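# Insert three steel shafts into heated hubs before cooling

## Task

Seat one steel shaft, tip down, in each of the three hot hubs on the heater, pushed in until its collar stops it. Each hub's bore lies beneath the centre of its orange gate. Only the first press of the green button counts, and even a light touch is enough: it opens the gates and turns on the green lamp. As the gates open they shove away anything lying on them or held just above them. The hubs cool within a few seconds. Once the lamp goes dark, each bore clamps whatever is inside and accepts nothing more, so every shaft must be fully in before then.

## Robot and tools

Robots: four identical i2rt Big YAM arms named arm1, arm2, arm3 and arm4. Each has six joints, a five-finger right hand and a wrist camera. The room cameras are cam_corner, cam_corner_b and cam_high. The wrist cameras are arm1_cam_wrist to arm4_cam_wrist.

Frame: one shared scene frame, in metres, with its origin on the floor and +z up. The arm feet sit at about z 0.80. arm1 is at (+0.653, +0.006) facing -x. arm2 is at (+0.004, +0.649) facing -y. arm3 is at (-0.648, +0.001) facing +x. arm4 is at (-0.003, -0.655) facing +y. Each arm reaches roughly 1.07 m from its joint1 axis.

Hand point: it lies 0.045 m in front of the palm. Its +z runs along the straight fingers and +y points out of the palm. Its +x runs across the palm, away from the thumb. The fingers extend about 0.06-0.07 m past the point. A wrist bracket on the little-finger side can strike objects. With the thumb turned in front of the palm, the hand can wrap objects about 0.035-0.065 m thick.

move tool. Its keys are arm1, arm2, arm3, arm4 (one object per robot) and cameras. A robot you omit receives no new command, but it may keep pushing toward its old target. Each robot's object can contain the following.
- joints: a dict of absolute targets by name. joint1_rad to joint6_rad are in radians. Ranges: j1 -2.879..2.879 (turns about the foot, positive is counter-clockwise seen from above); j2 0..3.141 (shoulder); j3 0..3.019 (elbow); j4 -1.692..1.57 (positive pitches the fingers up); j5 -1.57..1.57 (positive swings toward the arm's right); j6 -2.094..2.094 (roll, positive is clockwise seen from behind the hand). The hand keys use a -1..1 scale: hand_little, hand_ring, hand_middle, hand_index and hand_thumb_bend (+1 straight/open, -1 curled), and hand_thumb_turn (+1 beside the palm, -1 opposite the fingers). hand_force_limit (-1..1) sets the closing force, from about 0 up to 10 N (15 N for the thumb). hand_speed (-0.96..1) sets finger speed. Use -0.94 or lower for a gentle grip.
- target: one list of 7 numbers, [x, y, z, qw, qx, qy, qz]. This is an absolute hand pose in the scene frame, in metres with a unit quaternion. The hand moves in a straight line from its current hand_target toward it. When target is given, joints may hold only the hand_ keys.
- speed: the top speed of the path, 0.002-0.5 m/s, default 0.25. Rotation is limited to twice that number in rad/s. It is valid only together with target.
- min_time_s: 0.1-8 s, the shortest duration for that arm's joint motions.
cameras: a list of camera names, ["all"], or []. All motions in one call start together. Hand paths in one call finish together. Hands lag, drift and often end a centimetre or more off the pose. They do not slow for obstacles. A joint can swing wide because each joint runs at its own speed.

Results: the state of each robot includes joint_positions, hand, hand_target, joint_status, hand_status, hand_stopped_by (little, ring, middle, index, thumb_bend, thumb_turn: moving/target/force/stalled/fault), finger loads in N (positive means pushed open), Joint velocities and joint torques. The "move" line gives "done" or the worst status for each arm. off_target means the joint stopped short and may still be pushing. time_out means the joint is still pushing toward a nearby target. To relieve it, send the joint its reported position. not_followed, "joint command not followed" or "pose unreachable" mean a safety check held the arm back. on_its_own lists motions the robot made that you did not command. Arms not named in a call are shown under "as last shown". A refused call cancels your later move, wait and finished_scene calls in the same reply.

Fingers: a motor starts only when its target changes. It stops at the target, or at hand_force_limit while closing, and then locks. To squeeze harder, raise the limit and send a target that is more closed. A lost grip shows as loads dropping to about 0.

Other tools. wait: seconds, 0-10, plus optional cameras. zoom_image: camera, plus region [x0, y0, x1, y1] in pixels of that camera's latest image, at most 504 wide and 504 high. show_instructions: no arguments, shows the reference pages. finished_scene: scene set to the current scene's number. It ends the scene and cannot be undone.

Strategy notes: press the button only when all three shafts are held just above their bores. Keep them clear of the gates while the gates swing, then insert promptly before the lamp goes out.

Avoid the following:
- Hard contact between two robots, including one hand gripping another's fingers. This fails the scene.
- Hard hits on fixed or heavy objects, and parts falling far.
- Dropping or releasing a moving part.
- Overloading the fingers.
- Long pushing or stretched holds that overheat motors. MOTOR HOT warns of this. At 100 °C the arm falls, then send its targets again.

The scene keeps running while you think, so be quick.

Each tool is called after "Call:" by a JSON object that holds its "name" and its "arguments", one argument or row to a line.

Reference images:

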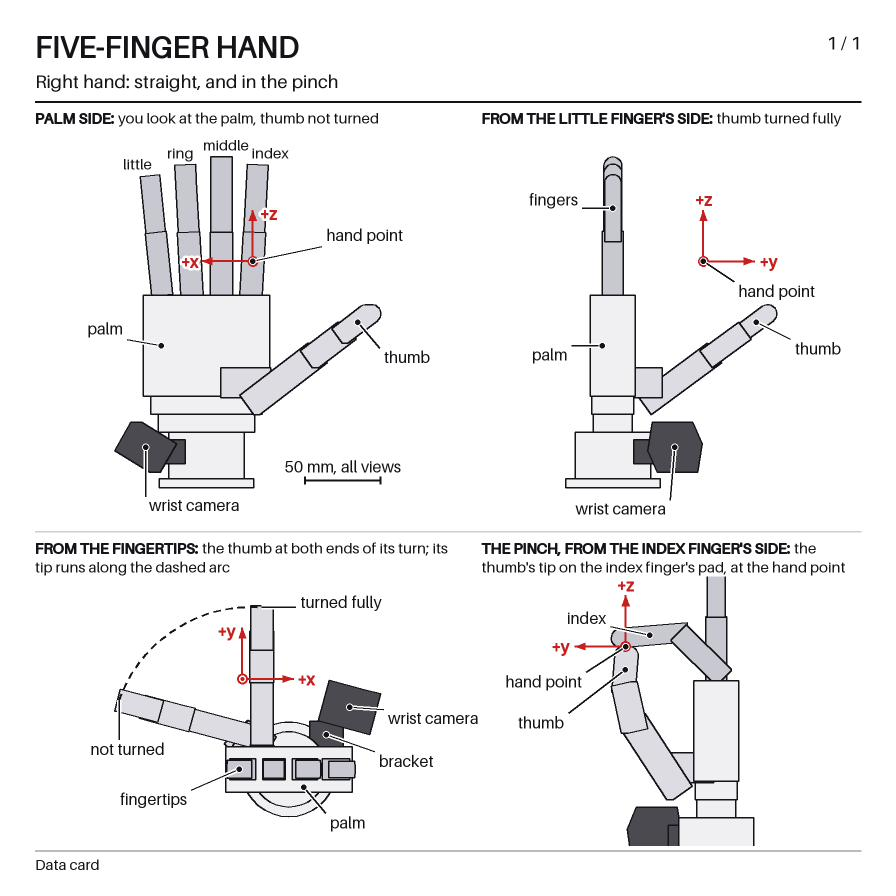

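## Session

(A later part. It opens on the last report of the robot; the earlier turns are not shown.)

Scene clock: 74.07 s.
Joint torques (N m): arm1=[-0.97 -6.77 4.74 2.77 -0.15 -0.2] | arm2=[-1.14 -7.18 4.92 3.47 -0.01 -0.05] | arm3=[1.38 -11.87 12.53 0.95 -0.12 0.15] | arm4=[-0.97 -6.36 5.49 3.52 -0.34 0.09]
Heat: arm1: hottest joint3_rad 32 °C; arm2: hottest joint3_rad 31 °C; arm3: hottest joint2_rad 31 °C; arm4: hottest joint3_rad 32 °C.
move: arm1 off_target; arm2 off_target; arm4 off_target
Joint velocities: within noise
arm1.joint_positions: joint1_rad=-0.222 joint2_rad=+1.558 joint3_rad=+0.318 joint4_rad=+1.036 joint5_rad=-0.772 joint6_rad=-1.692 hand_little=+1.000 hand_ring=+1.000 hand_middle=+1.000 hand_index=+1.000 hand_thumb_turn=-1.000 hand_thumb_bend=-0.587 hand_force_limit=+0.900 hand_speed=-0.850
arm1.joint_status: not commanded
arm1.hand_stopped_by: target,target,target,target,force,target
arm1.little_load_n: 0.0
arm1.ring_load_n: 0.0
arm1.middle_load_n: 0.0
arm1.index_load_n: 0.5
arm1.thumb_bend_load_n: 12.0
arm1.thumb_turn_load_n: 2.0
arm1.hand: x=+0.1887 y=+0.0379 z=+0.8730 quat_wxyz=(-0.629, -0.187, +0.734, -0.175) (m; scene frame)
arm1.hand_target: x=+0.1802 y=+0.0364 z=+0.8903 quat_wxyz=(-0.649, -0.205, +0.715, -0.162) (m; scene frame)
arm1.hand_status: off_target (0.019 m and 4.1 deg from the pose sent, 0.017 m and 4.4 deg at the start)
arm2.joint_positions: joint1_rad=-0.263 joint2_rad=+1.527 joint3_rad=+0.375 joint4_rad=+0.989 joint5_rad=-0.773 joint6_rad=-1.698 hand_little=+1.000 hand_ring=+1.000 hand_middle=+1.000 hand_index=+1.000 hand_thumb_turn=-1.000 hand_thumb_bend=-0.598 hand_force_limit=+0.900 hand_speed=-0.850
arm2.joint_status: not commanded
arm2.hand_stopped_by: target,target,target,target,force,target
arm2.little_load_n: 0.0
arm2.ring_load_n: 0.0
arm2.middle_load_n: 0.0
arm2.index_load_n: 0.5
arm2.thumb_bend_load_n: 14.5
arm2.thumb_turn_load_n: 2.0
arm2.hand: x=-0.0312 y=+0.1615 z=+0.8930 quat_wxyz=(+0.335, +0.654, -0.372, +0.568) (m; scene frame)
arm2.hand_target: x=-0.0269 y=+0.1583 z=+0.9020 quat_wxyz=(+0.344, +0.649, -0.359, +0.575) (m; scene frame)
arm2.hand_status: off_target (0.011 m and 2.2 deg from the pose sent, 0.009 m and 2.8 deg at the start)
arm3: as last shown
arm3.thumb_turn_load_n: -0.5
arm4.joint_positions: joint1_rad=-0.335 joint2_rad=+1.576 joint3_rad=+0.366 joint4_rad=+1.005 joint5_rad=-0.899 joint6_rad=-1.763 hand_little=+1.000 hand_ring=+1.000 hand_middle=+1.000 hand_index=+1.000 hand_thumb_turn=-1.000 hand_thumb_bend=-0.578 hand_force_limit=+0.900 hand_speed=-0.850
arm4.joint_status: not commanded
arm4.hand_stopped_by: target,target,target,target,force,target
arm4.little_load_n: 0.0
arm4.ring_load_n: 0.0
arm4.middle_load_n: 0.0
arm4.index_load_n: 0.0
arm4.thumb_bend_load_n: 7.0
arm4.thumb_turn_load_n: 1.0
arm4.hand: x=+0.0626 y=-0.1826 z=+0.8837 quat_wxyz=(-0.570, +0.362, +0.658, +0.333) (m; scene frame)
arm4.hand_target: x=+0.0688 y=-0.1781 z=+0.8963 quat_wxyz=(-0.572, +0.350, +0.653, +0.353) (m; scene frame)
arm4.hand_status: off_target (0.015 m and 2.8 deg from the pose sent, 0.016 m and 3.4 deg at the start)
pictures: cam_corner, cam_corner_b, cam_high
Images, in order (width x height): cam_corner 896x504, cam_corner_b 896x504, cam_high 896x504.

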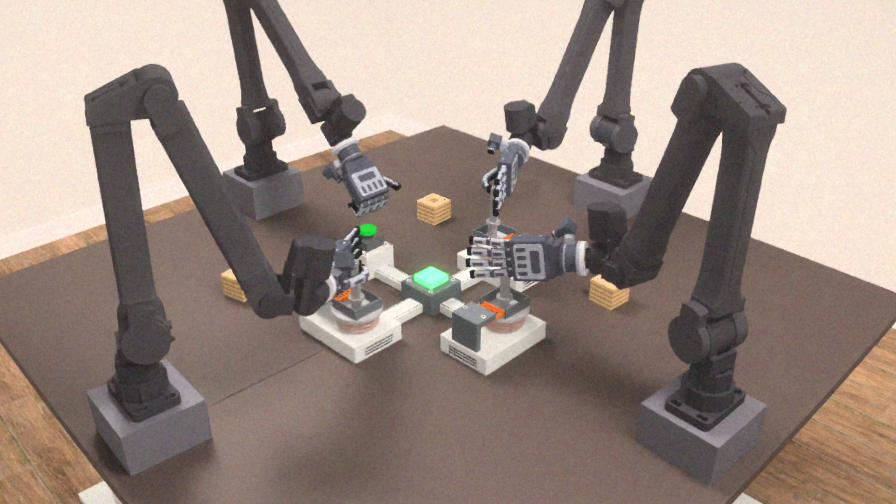

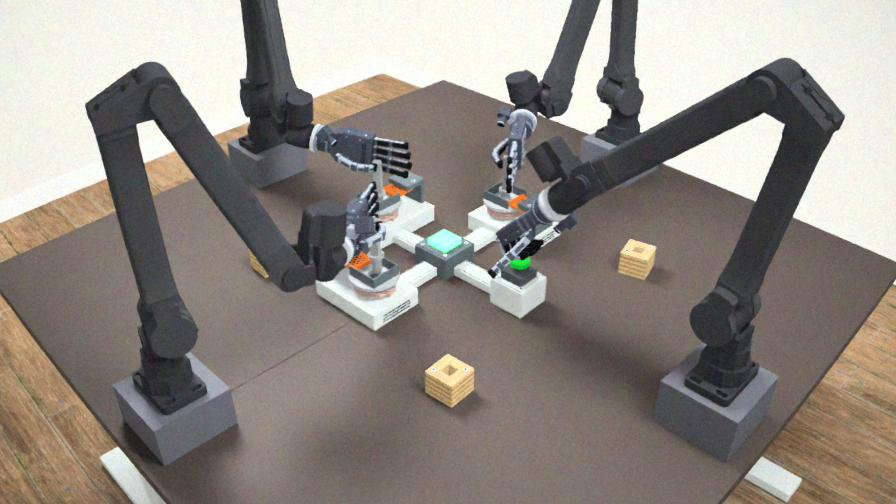

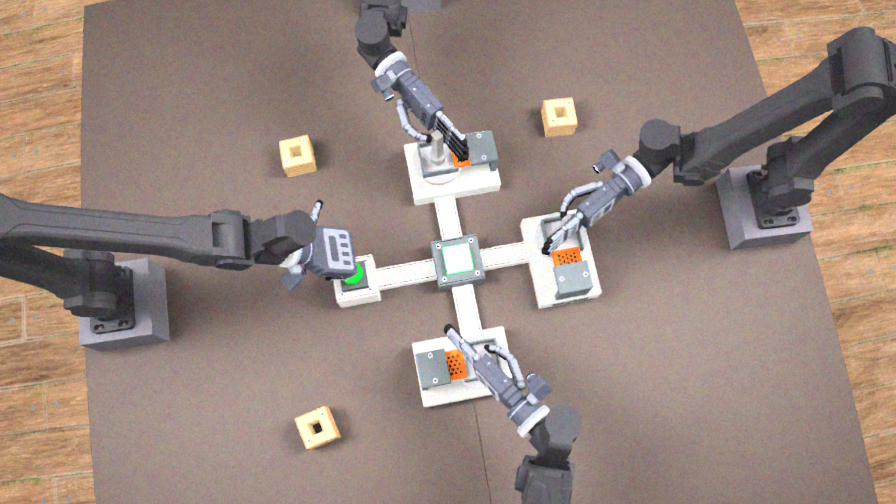

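Call:
{"name": "move", "arguments": {
  "arm1": {"target":[0.180,0.0365,0.870,0.64925,0.20484,-0.71436,0.16187],"speed":0.06},
  "arm2": {"target":[-0.024,0.1645,0.888,0.3438,0.64834,-0.3582,0.5757],"speed":0.06},
  "arm4": {"target":[0.0695,-0.178,0.878,0.57174,-0.35036,-0.65205,-0.3538],"speed":0.06},
  "cameras": ["cam_corner","cam_corner_b","cam_high"]
}}

Call:
{"name": "zoom_image", "arguments": {
  "camera": "cam_high",
  "region": [410, 120, 470, 180]
}}

Call:
{"name": "zoom_image", "arguments": {
  "camera": "cam_corner",
  "region": [475, 260, 535, 320]
}}

Call:
{"name": "zoom_image", "arguments": {
  "camera": "cam_corner",
  "region": [325, 260, 385, 320]
}}

Call:
{"name": "zoom_image", "arguments": {
  "camera": "cam_corner_b",
  "region": [345, 230, 405, 290]
}}

Scene clock: 75.73 s.
Joint torques (N m): arm1=[-0.91 -5.54 4.07 1.77 -0.03 -0.19] | arm2=[0.09 -7.24 4.3 3.85 0.09 -0.09] | arm3=[1.14 -11.28 12.51 1.1 -0.2 0.11] | arm4=[-1.08 -5.95 4.59 3.04 -0.05 0.04]
Heat: arm1: hottest joint3_rad 32 °C; arm2: hottest joint3_rad 31 °C; arm3: hottest joint2_rad 31 °C; arm4: hottest joint3_rad 32 °C.
move: arm1 done; arm2 off_target; arm4 done
Joint velocities: within noise
arm1.joint_positions: joint1_rad=-0.214 joint2_rad=+1.641 joint3_rad=+0.318 joint4_rad=+1.170 joint5_rad=-0.784 joint6_rad=-1.692 hand_little=+1.000 hand_ring=+1.000 hand_middle=+1.000 hand_index=+1.000 hand_thumb_turn=-1.000 hand_thumb_bend=-0.587 hand_force_limit=+0.900 hand_speed=-0.850
arm1.joint_status: not commanded
arm1.hand_stopped_by: target,target,target,target,force,target
arm1.little_load_n: 0.0
arm1.ring_load_n: 0.0
arm1.middle_load_n: 0.0
arm1.index_load_n: 0.0
arm1.thumb_bend_load_n: 14.0
arm1.thumb_turn_load_n: 2.0
arm1.hand: x=+0.1847 y=+0.0330 z=+0.8702 quat_wxyz=(-0.644, -0.202, +0.717, -0.173) (m; scene frame)
arm1.hand_target: x=+0.1799 y=+0.0312 z=+0.8707 quat_wxyz=(-0.648, -0.211, +0.712, -0.168) (m; scene frame)
arm1.hand_status: done (0.006 m and 1.5 deg from the pose sent, 0.009 m and 4.1 deg at the start)
arm2.joint_positions: joint1_rad=-0.263 joint2_rad=+1.579 joint3_rad=+0.354 joint4_rad=+1.063 joint5_rad=-0.773 joint6_rad=-1.695 hand_little=+1.000 hand_ring=+1.000 hand_middle=+1.000 hand_index=+1.000 hand_thumb_turn=-1.000 hand_thumb_bend=-0.598 hand_force_limit=+0.900 hand_speed=-0.850
arm2.joint_status: not commanded
arm2.hand_stopped_by: target,target,target,target,force,target
arm2.little_load_n: 0.0
arm2.ring_load_n: 0.0
arm2.middle_load_n: 0.5
arm2.index_load_n: 0.0
arm2.thumb_bend_load_n: 14.5
arm2.thumb_turn_load_n: 2.0
arm2.hand: x=-0.0296 y=+0.1678 z=+0.8792 quat_wxyz=(+0.334, +0.653, -0.373, +0.568) (m; scene frame)
arm2.hand_target: x=-0.0255 y=+0.1647 z=+0.8881 quat_wxyz=(+0.344, +0.649, -0.360, +0.576) (m; scene frame)
arm2.hand_status: off_target (0.011 m and 2.3 deg from the pose sent, 0.009 m and 2.2 deg at the start)
arm3: as last shown
arm3.middle_load_n: 0.5
arm3.index_load_n: 0.5
arm4.joint_positions: joint1_rad=-0.335 joint2_rad=+1.651 joint3_rad=+0.367 joint4_rad=+1.108 joint5_rad=-0.914 joint6_rad=-1.759 hand_little=+1.000 hand_ring=+1.000 hand_middle=+1.000 hand_index=+1.000 hand_thumb_turn=-1.000 hand_thumb_bend=-0.579 hand_force_limit=+0.900 hand_speed=-0.850
arm4.joint_status: not commanded
arm4.hand_stopped_by: target,target,target,target,force,target
arm4.little_load_n: 0.0
arm4.ring_load_n: 0.0
arm4.middle_load_n: 0.0
arm4.index_load_n: 0.0
arm4.thumb_bend_load_n: 7.5
arm4.thumb_turn_load_n: 1.5
arm4.hand: x=+0.0606 y=-0.1802 z=+0.8754 quat_wxyz=(-0.575, +0.350, +0.657, +0.338) (m; scene frame)
arm4.hand_target: x=+0.0678 y=-0.1778 z=+0.8788 quat_wxyz=(-0.574, +0.347, +0.653, +0.351) (m; scene frame)
arm4.hand_status: done (0.009 m and 1.9 deg from the pose sent, 0.010 m and 2.8 deg at the start)
pictures: cam_corner, cam_corner_b, cam_high
Images, in order (width x height): cam_corner 896x504, cam_corner_b 896x504, cam_high 896x504.

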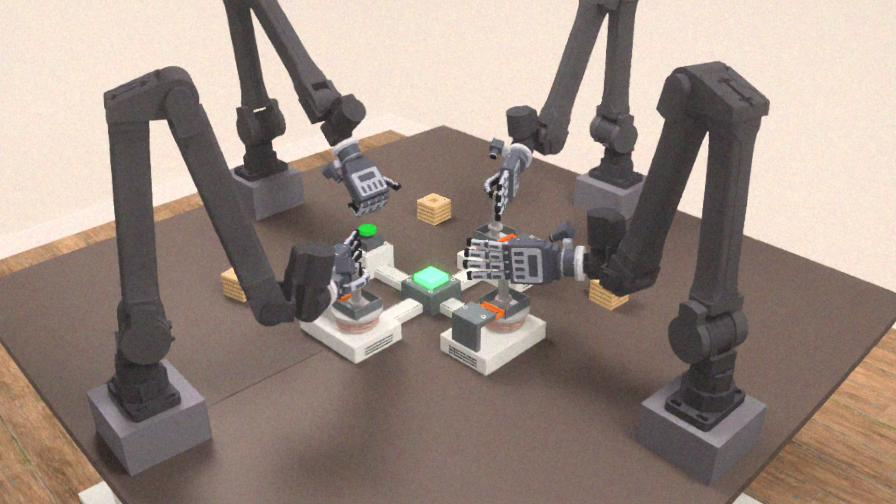

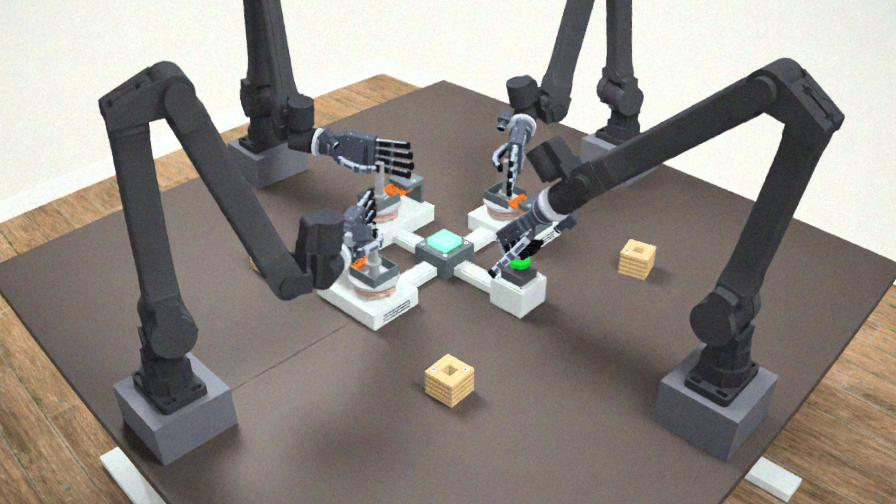

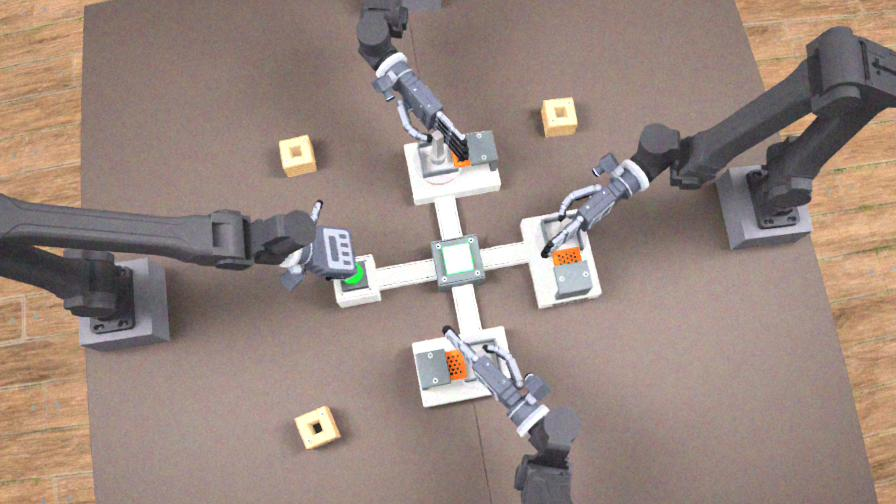

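Scaled by 8.400 from the camera's 896x504 image, which has a finer 1280x720 frame.

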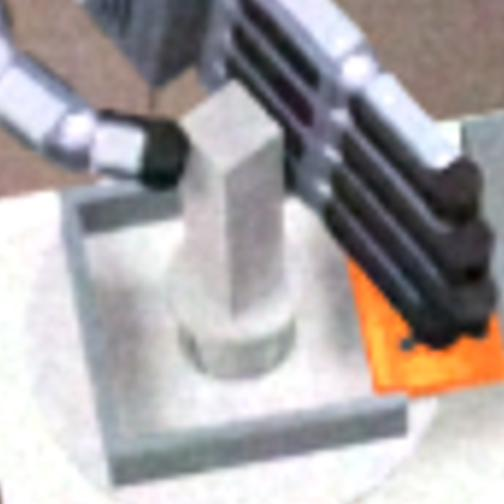

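Scaled by 8.400 from the camera's 896x504 image, which has a finer 1280x720 frame.

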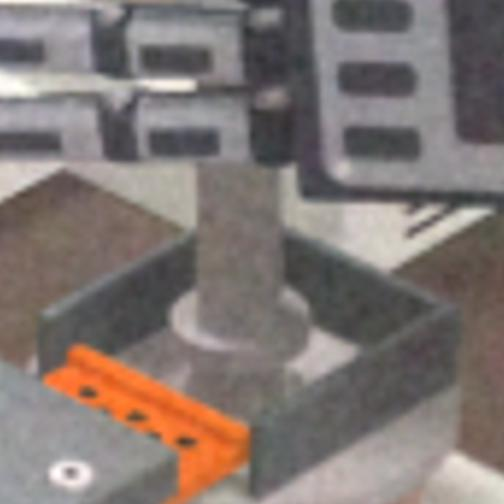

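Scaled by 8.400 from the camera's 896x504 image, which has a finer 1280x720 frame.

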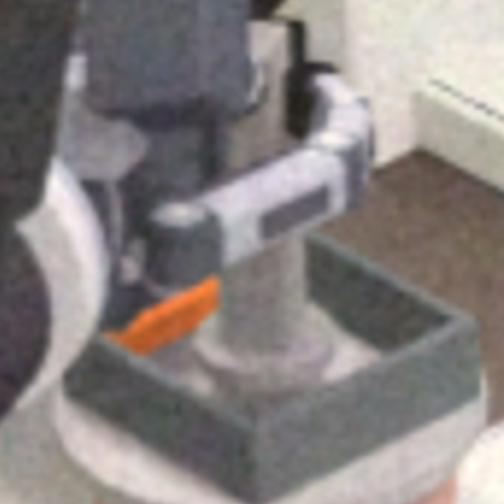

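Scaled by 8.400 from the camera's 896x504 image, which has a finer 1280x720 frame.

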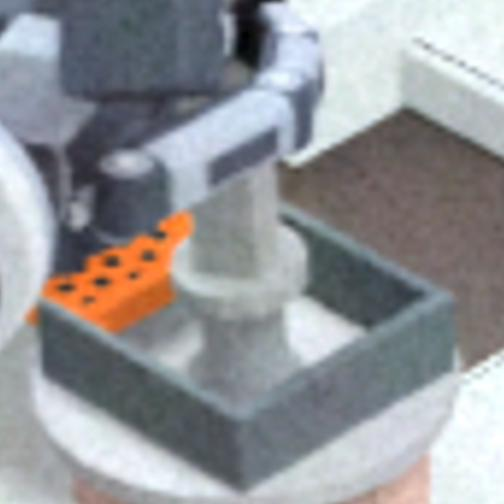

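Call:
{"name": "move", "arguments": {
  "arm2": {"target": [-0.0262, 0.1645, 0.862, 0.3438, 0.64834, -0.3582, 0.5757], "speed": 0.04},
  "arm1": {"target": [0.180, 0.0375, 0.861, 0.64925, 0.20484, -0.71436, 0.16187], "speed": 0.04},
  "arm4": {"target": [0.0675, -0.1778, 0.866, 0.57174, -0.35036, -0.65205, -0.3538], "speed": 0.04},
  "cameras": ["cam_corner", "cam_corner_b", "cam_high"]
}}

Call:
{"name": "zoom_image", "arguments": {
  "camera": "cam_corner",
  "region": [475, 260, 535, 320]
}}

Call:
{"name": "zoom_image", "arguments": {
  "camera": "cam_corner_b",
  "region": [345, 230, 405, 290]
}}

Call:
{"name": "zoom_image", "arguments": {
  "camera": "cam_corner",
  "region": [325, 260, 385, 320]
}}

Scene clock: 78.60 s.
Joint torques (N m): arm1=[-1.85 -4.6 3.84 1.24 0.24 -0.19] | arm2=[-1.49 -7.65 3.44 2.89 -0.05 -0.14] | arm3=[1.14 -11.05 12.67 0.8 -0.25 0.09] | arm4=[-0.62 -5.77 3.88 2.91 0.59 -0.01]
Heat: arm1: hottest joint3_rad 31 °C; arm2: hottest joint3_rad 31 °C; arm3: hottest joint3_rad 32 °C; arm4: hottest joint3_rad 31 °C.
move: arm1 off_target; arm2 done; arm4 done
Joint velocities: within noise
arm1.joint_positions: joint1_rad=-0.213 joint2_rad=+1.675 joint3_rad=+0.318 joint4_rad=+1.231 joint5_rad=-0.786 joint6_rad=-1.692 hand_little=+1.000 hand_ring=+1.000 hand_middle=+1.000 hand_index=+1.000 hand_thumb_turn=-1.000 hand_thumb_bend=-0.587 hand_force_limit=+0.900 hand_speed=-0.850
arm1.joint_status: not commanded
arm1.hand_stopped_by: target,target,target,target,force,target
arm1.little_load_n: 0.0
arm1.ring_load_n: 0.0
arm1.middle_load_n: 0.0
arm1.index_load_n: 0.5
arm1.thumb_bend_load_n: 17.5
arm1.thumb_turn_load_n: 2.5
arm1.hand: x=+0.1832 y=+0.0323 z=+0.8708 quat_wxyz=(-0.653, -0.207, +0.709, -0.169) (m; scene frame)
arm1.hand_target: x=+0.1802 y=+0.0366 z=+0.8617 quat_wxyz=(-0.649, -0.206, +0.714, -0.162) (m; scene frame)
arm1.hand_status: off_target (0.012 m and 1.1 deg from the pose sent, 0.011 m and 1.5 deg at the start)
arm2.joint_positions: joint1_rad=-0.260 joint2_rad=+1.691 joint3_rad=+0.354 joint4_rad=+1.213 joint5_rad=-0.784 joint6_rad=-1.688 hand_little=+1.000 hand_ring=+1.000 hand_middle=+1.000 hand_index=+1.000 hand_thumb_turn=-1.000 hand_thumb_bend=-0.598 hand_force_limit=+0.900 hand_speed=-0.850
arm2.joint_status: not commanded
arm2.hand_stopped_by: target,target,target,target,force,target
arm2.little_load_n: 0.0
arm2.ring_load_n: 0.0
arm2.middle_load_n: 0.0
arm2.index_load_n: 0.0
arm2.thumb_bend_load_n: 15.0
arm2.thumb_turn_load_n: 2.0
arm2.hand: x=-0.0268 y=+0.1654 z=+0.8659 quat_wxyz=(+0.341, +0.650, -0.359, +0.576) (m; scene frame)
arm2.hand_target: x=-0.0230 y=+0.1649 z=+0.8628 quat_wxyz=(+0.341, +0.651, -0.355, +0.579) (m; scene frame)
arm2.hand_status: done (0.004 m and 0.4 deg from the pose sent, 0.018 m and 2.3 deg at the start)
arm3: as last shown
arm3.middle_load_n: 0.0
arm3.index_load_n: 0.0
arm3.thumb_turn_load_n: 0.0
arm4.joint_positions: joint1_rad=-0.335 joint2_rad=+1.703 joint3_rad=+0.367 joint4_rad=+1.172 joint5_rad=-0.914 joint6_rad=-1.754 hand_little=+1.000 hand_ring=+1.000 hand_middle=+1.000 hand_index=+1.000 hand_thumb_turn=-1.000 hand_thumb_bend=-0.579 hand_force_limit=+0.900 hand_speed=-0.850
arm4.joint_status: not commanded
arm4.hand_stopped_by: target,target,target,target,force,target
arm4.little_load_n: 0.0
arm4.ring_load_n: 0.0
arm4.middle_load_n: 0.0
arm4.index_load_n: 0.0
arm4.thumb_bend_load_n: 9.5
arm4.thumb_turn_load_n: 1.5
arm4.hand: x=+0.0608 y=-0.1796 z=+0.8672 quat_wxyz=(-0.577, +0.347, +0.656, +0.342) (m; scene frame)
arm4.hand_target: x=+0.0675 y=-0.1779 z=+0.8662 quat_wxyz=(-0.571, +0.350, +0.653, +0.354) (m; scene frame)
arm4.hand_status: done (0.007 m and 1.6 deg from the pose sent, 0.012 m and 1.9 deg at the start)
pictures: cam_corner, cam_corner_b, cam_high
Images, in order (width x height): cam_corner 896x504, cam_corner_b 896x504, cam_high 896x504.

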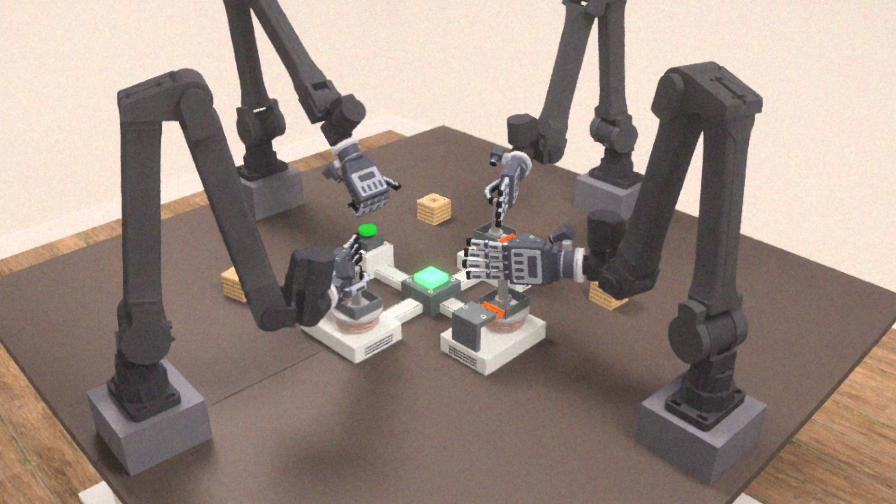

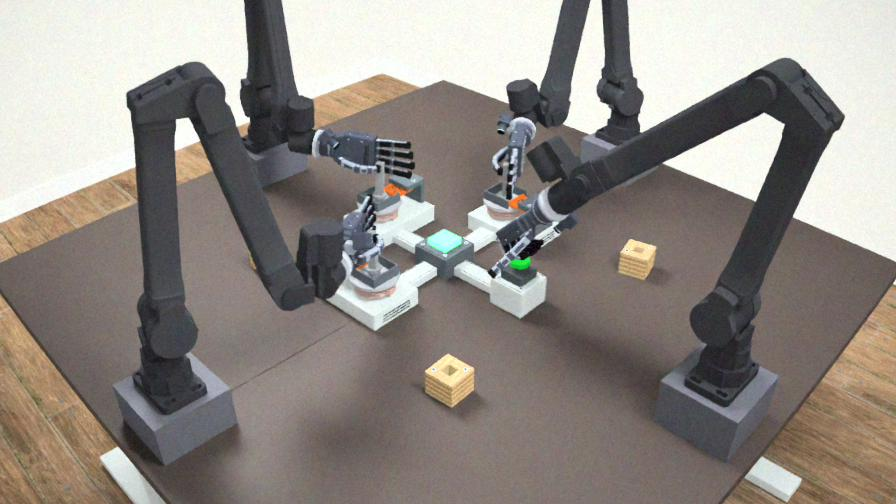

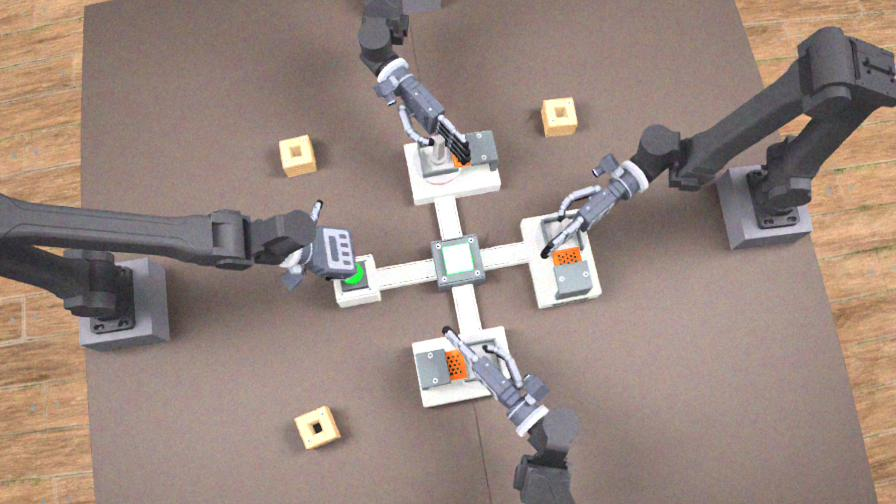

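Scaled by 8.400 from the camera's 896x504 image, which has a finer 1280x720 frame.

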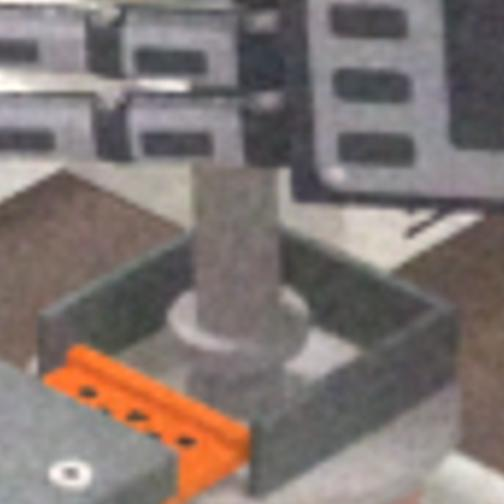

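Scaled by 8.400 from the camera's 896x504 image, which has a finer 1280x720 frame.

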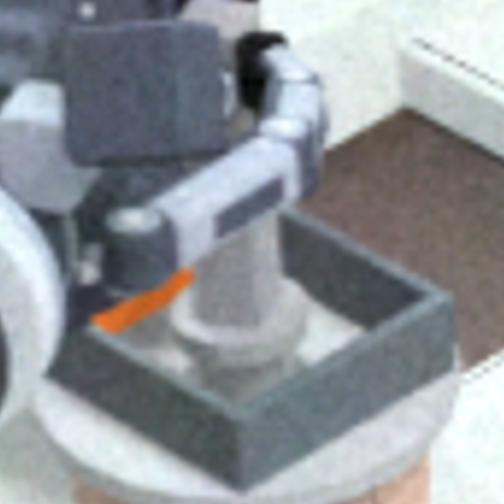

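Scaled by 8.400 from the camera's 896x504 image, which has a finer 1280x720 frame.

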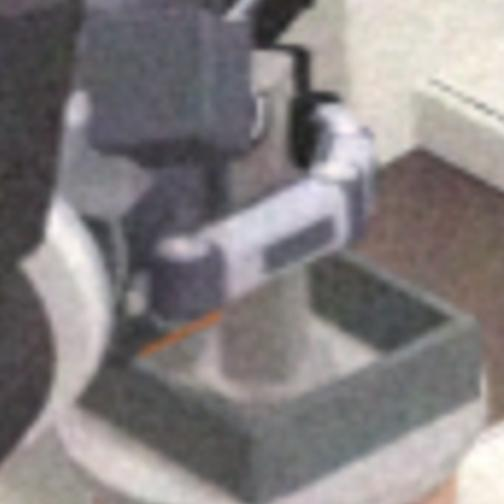

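Call:
{"name": "move", "arguments": {
  "arm2": {"target": [-0.0262, 0.1645, 0.838, 0.3438, 0.64834, -0.3582, 0.5757], "speed": 0.05},
  "arm1": {"target": [0.180, 0.0385, 0.845, 0.64925, 0.20484, -0.71436, 0.16187], "speed": 0.05},
  "arm4": {"target": [0.0665, -0.1778, 0.848, 0.57174, -0.35036, -0.65205, -0.3538], "speed": 0.05},
  "cameras": ["cam_corner", "cam_corner_b", "cam_high"]
}}

Call:
{"name": "zoom_image", "arguments": {
  "camera": "cam_corner",
  "region": [475, 260, 535, 320]
}}

Call:
{"name": "zoom_image", "arguments": {
  "camera": "cam_corner_b",
  "region": [345, 230, 405, 290]
}}

Call:
{"name": "zoom_image", "arguments": {
  "camera": "cam_corner",
  "region": [325, 260, 385, 320]
}}

Scene clock: 80.07 s.
Joint torques (N m): arm1=[-2.37 -3.43 3.45 0.27 0.43 -0.2] | arm2=[-0.91 -4.19 3.08 1.31 0.38 -0.29] | arm3=[0.26 -11.16 12.53 0.85 -0.27 0.13] | arm4=[-0.44 -4.42 3.62 1.87 0.74 -0.08]
Heat: arm1: hottest joint3_rad 31 °C; arm2: hottest joint3_rad 31 °C; arm3: hottest joint3_rad 32 °C; arm4: hottest joint3_rad 31 °C.
move: arm1 off_target; arm2 off_target; arm4 off_target
Joint velocities: within noise
arm1.joint_positions: joint1_rad=-0.213 joint2_rad=+1.741 joint3_rad=+0.318 joint4_rad=+1.343 joint5_rad=-0.794 joint6_rad=-1.692 hand_little=+1.000 hand_ring=+1.000 hand_middle=+1.000 hand_index=+1.000 hand_thumb_turn=-1.000 hand_thumb_bend=-0.586 hand_force_limit=+0.900 hand_speed=-0.850
arm1.joint_status: not commanded
arm1.hand_stopped_by: target,target,target,target,force,target
arm1.little_load_n: 0.0
arm1.ring_load_n: 0.0
arm1.middle_load_n: 0.0
arm1.index_load_n: 0.0
arm1.thumb_bend_load_n: 24.0
arm1.thumb_turn_load_n: 3.5
arm1.hand: x=+0.1819 y=+0.0312 z=+0.8701 quat_wxyz=(-0.667, -0.217, +0.694, -0.163) (m; scene frame)
arm1.hand_target: x=+0.1810 y=+0.0383 z=+0.8477 quat_wxyz=(-0.652, -0.206, +0.712, -0.160) (m; scene frame)
arm1.hand_status: off_target (0.026 m and 3.4 deg from the pose sent, 0.027 m and 1.1 deg at the start)
arm2.joint_positions: joint1_rad=-0.256 joint2_rad=+1.777 joint3_rad=+0.354 joint4_rad=+1.371 joint5_rad=-0.785 joint6_rad=-1.675 hand_little=+1.000 hand_ring=+1.000 hand_middle=+1.000 hand_index=+1.000 hand_thumb_turn=-1.000 hand_thumb_bend=-0.597 hand_force_limit=+0.900 hand_speed=-0.850
arm2.joint_status: not commanded
arm2.hand_stopped_by: target,target,target,target,force,target
arm2.little_load_n: 0.0
arm2.ring_load_n: 0.0
arm2.middle_load_n: 0.0
arm2.index_load_n: 0.5
arm2.thumb_bend_load_n: 21.0
arm2.thumb_turn_load_n: 2.5
arm2.hand: x=-0.0253 y=+0.1634 z=+0.8661 quat_wxyz=(+0.362, +0.642, -0.337, +0.586) (m; scene frame)
arm2.hand_target: x=-0.0246 y=+0.1660 z=+0.8395 quat_wxyz=(+0.344, +0.650, -0.357, +0.577) (m; scene frame)
arm2.hand_status: off_target (0.028 m and 3.4 deg from the pose sent, 0.028 m and 0.4 deg at the start)
arm3: as last shown
arm4.joint_positions: joint1_rad=-0.333 joint2_rad=+1.767 joint3_rad=+0.364 joint4_rad=+1.284 joint5_rad=-0.914 joint6_rad=-1.745 hand_little=+1.000 hand_ring=+1.000 hand_middle=+1.000 hand_index=+1.000 hand_thumb_turn=-1.000 hand_thumb_bend=-0.578 hand_force_limit=+0.900 hand_speed=-0.850
arm4.joint_status: not commanded
arm4.hand_stopped_by: target,target,target,target,force,target
arm4.little_load_n: 0.0
arm4.ring_load_n: 0.0
arm4.middle_load_n: 0.0
arm4.index_load_n: 0.5
arm4.thumb_bend_load_n: 14.5
arm4.thumb_turn_load_n: 2.0
arm4.hand: x=+0.0600 y=-0.1792 z=+0.8638 quat_wxyz=(-0.580, +0.335, +0.652, +0.355) (m; scene frame)
arm4.hand_target: x=+0.0661 y=-0.1789 z=+0.8484 quat_wxyz=(-0.572, +0.351, +0.652, +0.353) (m; scene frame)
arm4.hand_status: off_target (0.017 m and 2.0 deg from the pose sent, 0.020 m and 1.6 deg at the start)
pictures: cam_corner, cam_corner_b, cam_high
Images, in order (width x height): cam_corner 896x504, cam_corner_b 896x504, cam_high 896x504.

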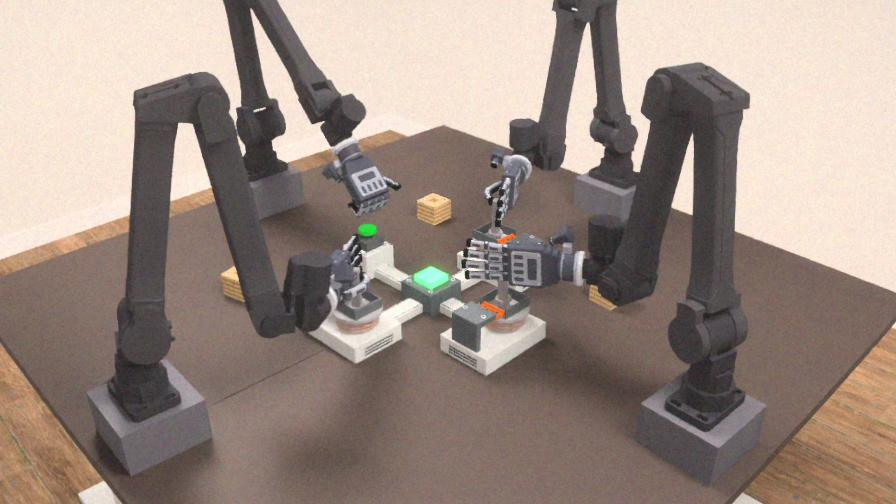

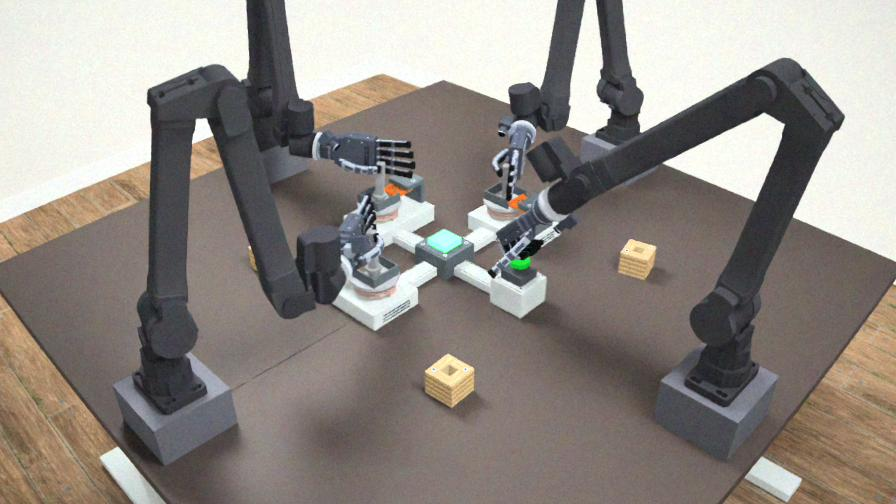

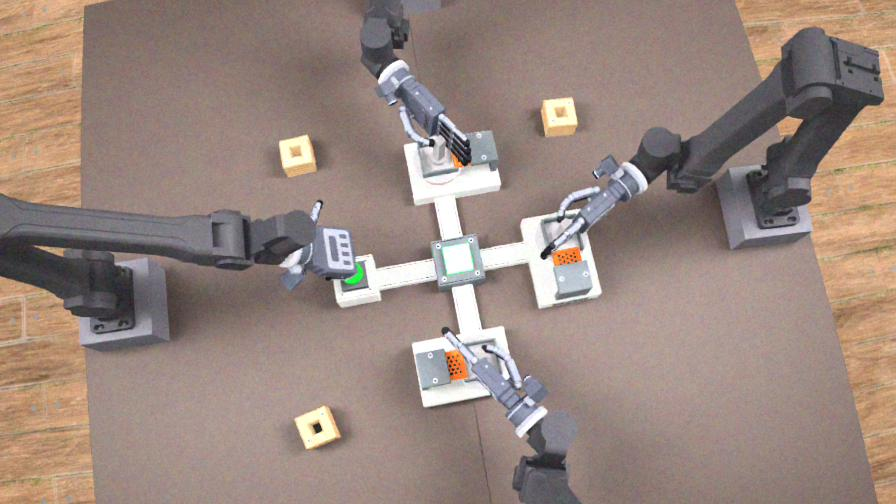

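Scaled by 8.400 from the camera's 896x504 image, which has a finer 1280x720 frame.

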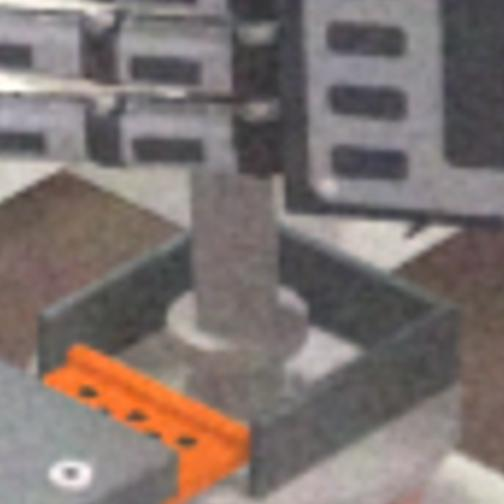

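Scaled by 8.400 from the camera's 896x504 image, which has a finer 1280x720 frame.

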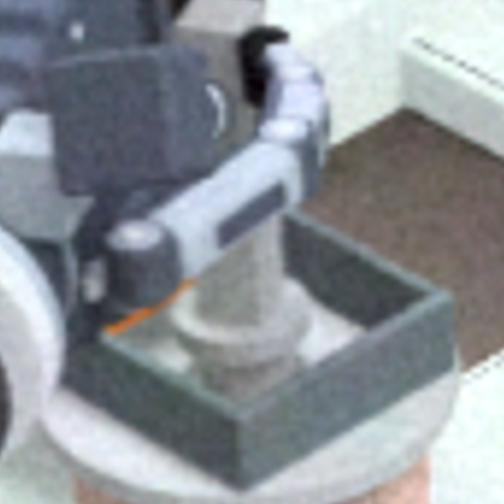

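Scaled by 8.400 from the camera's 896x504 image, which has a finer 1280x720 frame.

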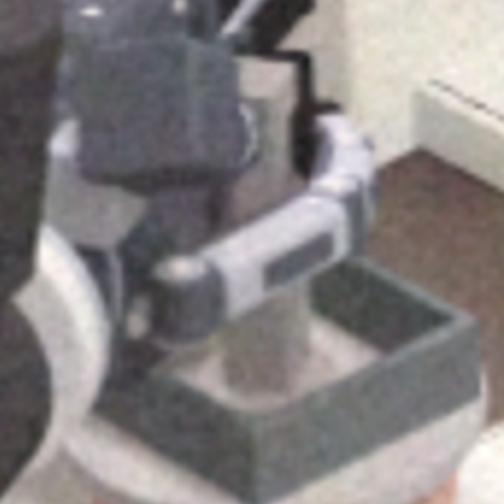

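Call:
{"name": "move", "arguments": {
  "arm2": {"joints": {"hand_thumb_bend": -0.48, "hand_speed": 0.3}},
  "arm1": {"joints": {"hand_thumb_bend": -0.48, "hand_speed": 0.3}},
  "arm4": {"joints": {"hand_thumb_bend": -0.48, "hand_speed": 0.3}},
  "cameras": ["cam_corner", "cam_corner_b", "cam_high"]
}}

Call:
{"name": "zoom_image", "arguments": {
  "camera": "cam_corner",
  "region": [475, 260, 535, 320]
}}

Call:
{"name": "zoom_image", "arguments": {
  "camera": "cam_corner_b",
  "region": [345, 230, 405, 290]
}}

Call:
{"name": "zoom_image", "arguments": {
  "camera": "cam_corner",
  "region": [325, 260, 385, 320]
}}

Scene clock: 81.00 s.
Joint torques (N m): arm1=[-2.37 -7.77 3.12 0.38 0.1 -0.2] | arm2=[-0.38 -8.41 2.59 1.37 0.07 -0.27] | arm3=[1.08 -10.4 12.7 1.06 -0.17 0.15] | arm4=[-0.44 -7 3.26 1.91 0.26 -0.08]
Heat: arm1: hottest joint3_rad 31 °C; arm2: hottest joint3_rad 31 °C; arm3: hottest joint3_rad 32 °C; arm4: hottest joint3_rad 31 °C.
move: arm1 done; arm2 done; arm4 done
Joint velocities: within noise
arm1.joint_positions: joint1_rad=-0.213 joint2_rad=+1.788 joint3_rad=+0.318 joint4_rad=+1.332 joint5_rad=-0.784 joint6_rad=-1.692 hand_little=+1.000 hand_ring=+1.000 hand_middle=+1.000 hand_index=+1.000 hand_thumb_turn=-1.000 hand_thumb_bend=-0.480 hand_force_limit=+0.900 hand_speed=+0.300
arm1.joint_status: all done
arm1.hand_stopped_by: target,target,target,target,target,target
arm1.little_load_n: 0.0
arm1.ring_load_n: 0.5
arm1.middle_load_n: 0.0
arm1.index_load_n: 0.0
arm1.thumb_bend_load_n: 0.0
arm1.thumb_turn_load_n: 0.0
arm1.hand: x=+0.1854 y=+0.0321 z=+0.8464 quat_wxyz=(-0.649, -0.205, +0.713, -0.171) (m; scene frame)
arm1.hand_target: x=+0.1815 y=+0.0383 z=+0.8458 quat_wxyz=(-0.649, -0.205, +0.715, -0.162) (m; scene frame)
arm1.hand_status: not commanded
arm2.joint_positions: joint1_rad=-0.256 joint2_rad=+1.820 joint3_rad=+0.355 joint4_rad=+1.370 joint5_rad=-0.770 joint6_rad=-1.675 hand_little=+1.000 hand_ring=+1.000 hand_middle=+1.000 hand_index=+1.000 hand_thumb_turn=-1.000 hand_thumb_bend=-0.480 hand_force_limit=+0.900 hand_speed=+0.300
arm2.joint_status: all done
arm2.hand_stopped_by: target,target,target,target,target,target
arm2.little_load_n: 0.0
arm2.ring_load_n: 0.0
arm2.middle_load_n: 0.0
arm2.index_load_n: 0.0
arm2.thumb_bend_load_n: 0.0
arm2.thumb_turn_load_n: 0.0
arm2.hand: x=-0.0279 y=+0.1653 z=+0.8466 quat_wxyz=(+0.351, +0.644, -0.356, +0.579) (m; scene frame)
arm2.hand_target: x=-0.0263 y=+0.1652 z=+0.8393 quat_wxyz=(+0.346, +0.648, -0.360, +0.575) (m; scene frame)
arm2.hand_status: not commanded
arm3: as last shown
arm3.ring_load_n: 0.5
arm3.thumb_turn_load_n: -0.5
arm4.joint_positions: joint1_rad=-0.333 joint2_rad=+1.801 joint3_rad=+0.364 joint4_rad=+1.284 joint5_rad=-0.902 joint6_rad=-1.745 hand_little=+1.000 hand_ring=+1.000 hand_middle=+1.000 hand_index=+1.000 hand_thumb_turn=-1.000 hand_thumb_bend=-0.480 hand_force_limit=+0.900 hand_speed=+0.300
arm4.joint_status: all done
arm4.hand_stopped_by: target,target,target,target,target,target
arm4.little_load_n: 0.0
arm4.ring_load_n: 0.0
arm4.middle_load_n: 0.0
arm4.index_load_n: 0.0
arm4.thumb_bend_load_n: 0.0
arm4.thumb_turn_load_n: 0.5
arm4.hand: x=+0.0615 y=-0.1811 z=+0.8486 quat_wxyz=(-0.576, +0.350, +0.653, +0.346) (m; scene frame)
arm4.hand_target: x=+0.0665 y=-0.1788 z=+0.8485 quat_wxyz=(-0.571, +0.351, +0.652, +0.354) (m; scene frame)
arm4.hand_status: not commanded
pictures: cam_corner, cam_corner_b, cam_high
Images, in order (width x height): cam_corner 896x504, cam_corner_b 896x504, cam_high 896x504.

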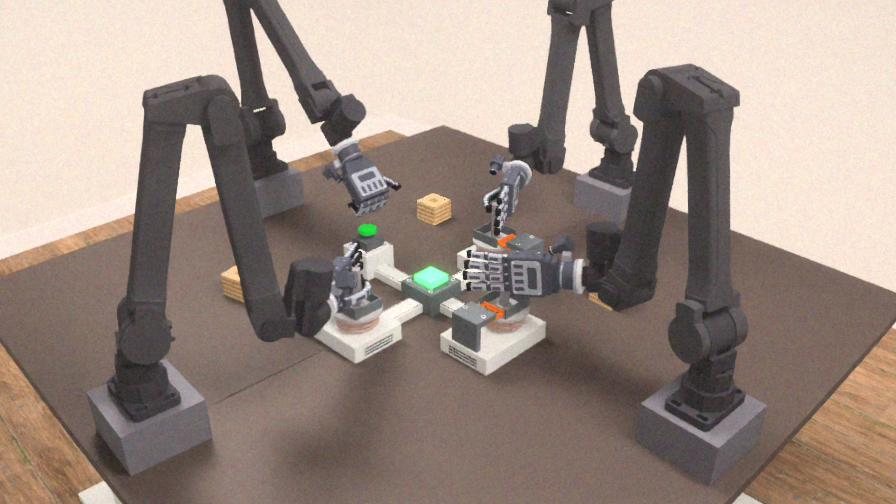

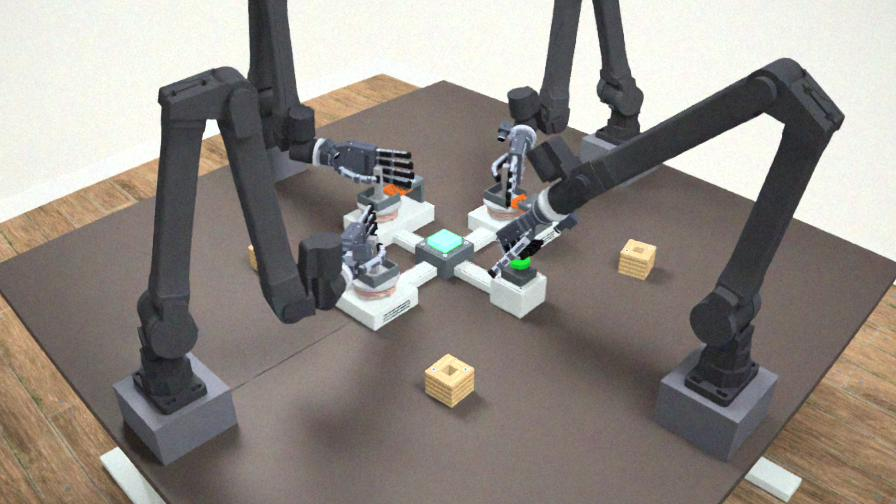

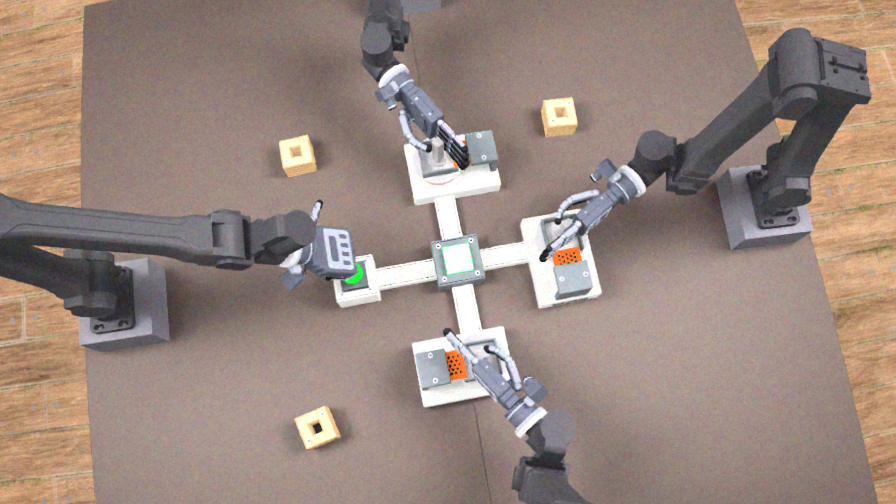

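Scaled by 8.400 from the camera's 896x504 image, which has a finer 1280x720 frame.

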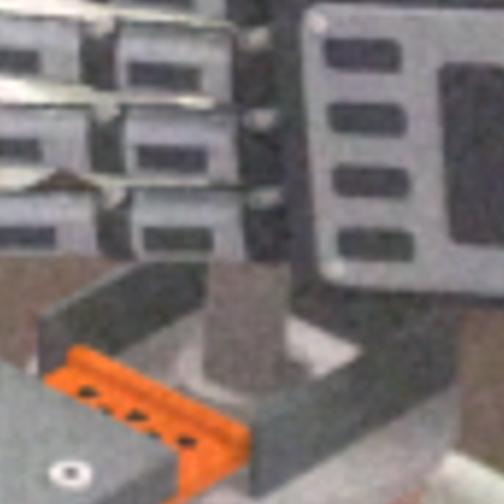

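Scaled by 8.400 from the camera's 896x504 image, which has a finer 1280x720 frame.

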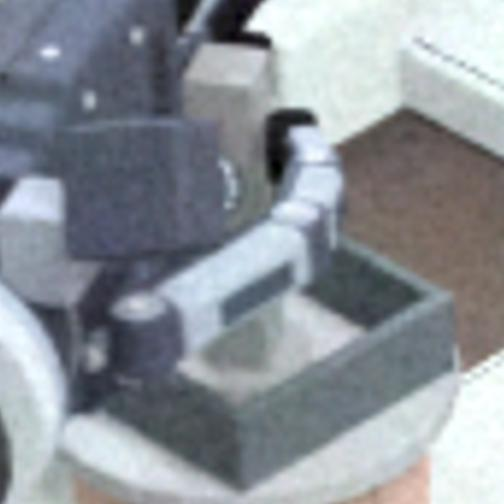

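Scaled by 8.400 from the camera's 896x504 image, which has a finer 1280x720 frame.

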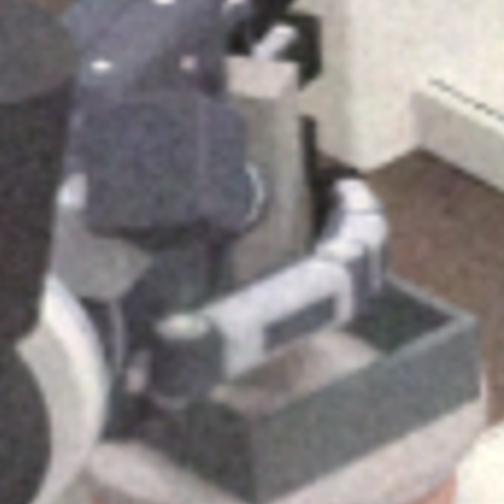

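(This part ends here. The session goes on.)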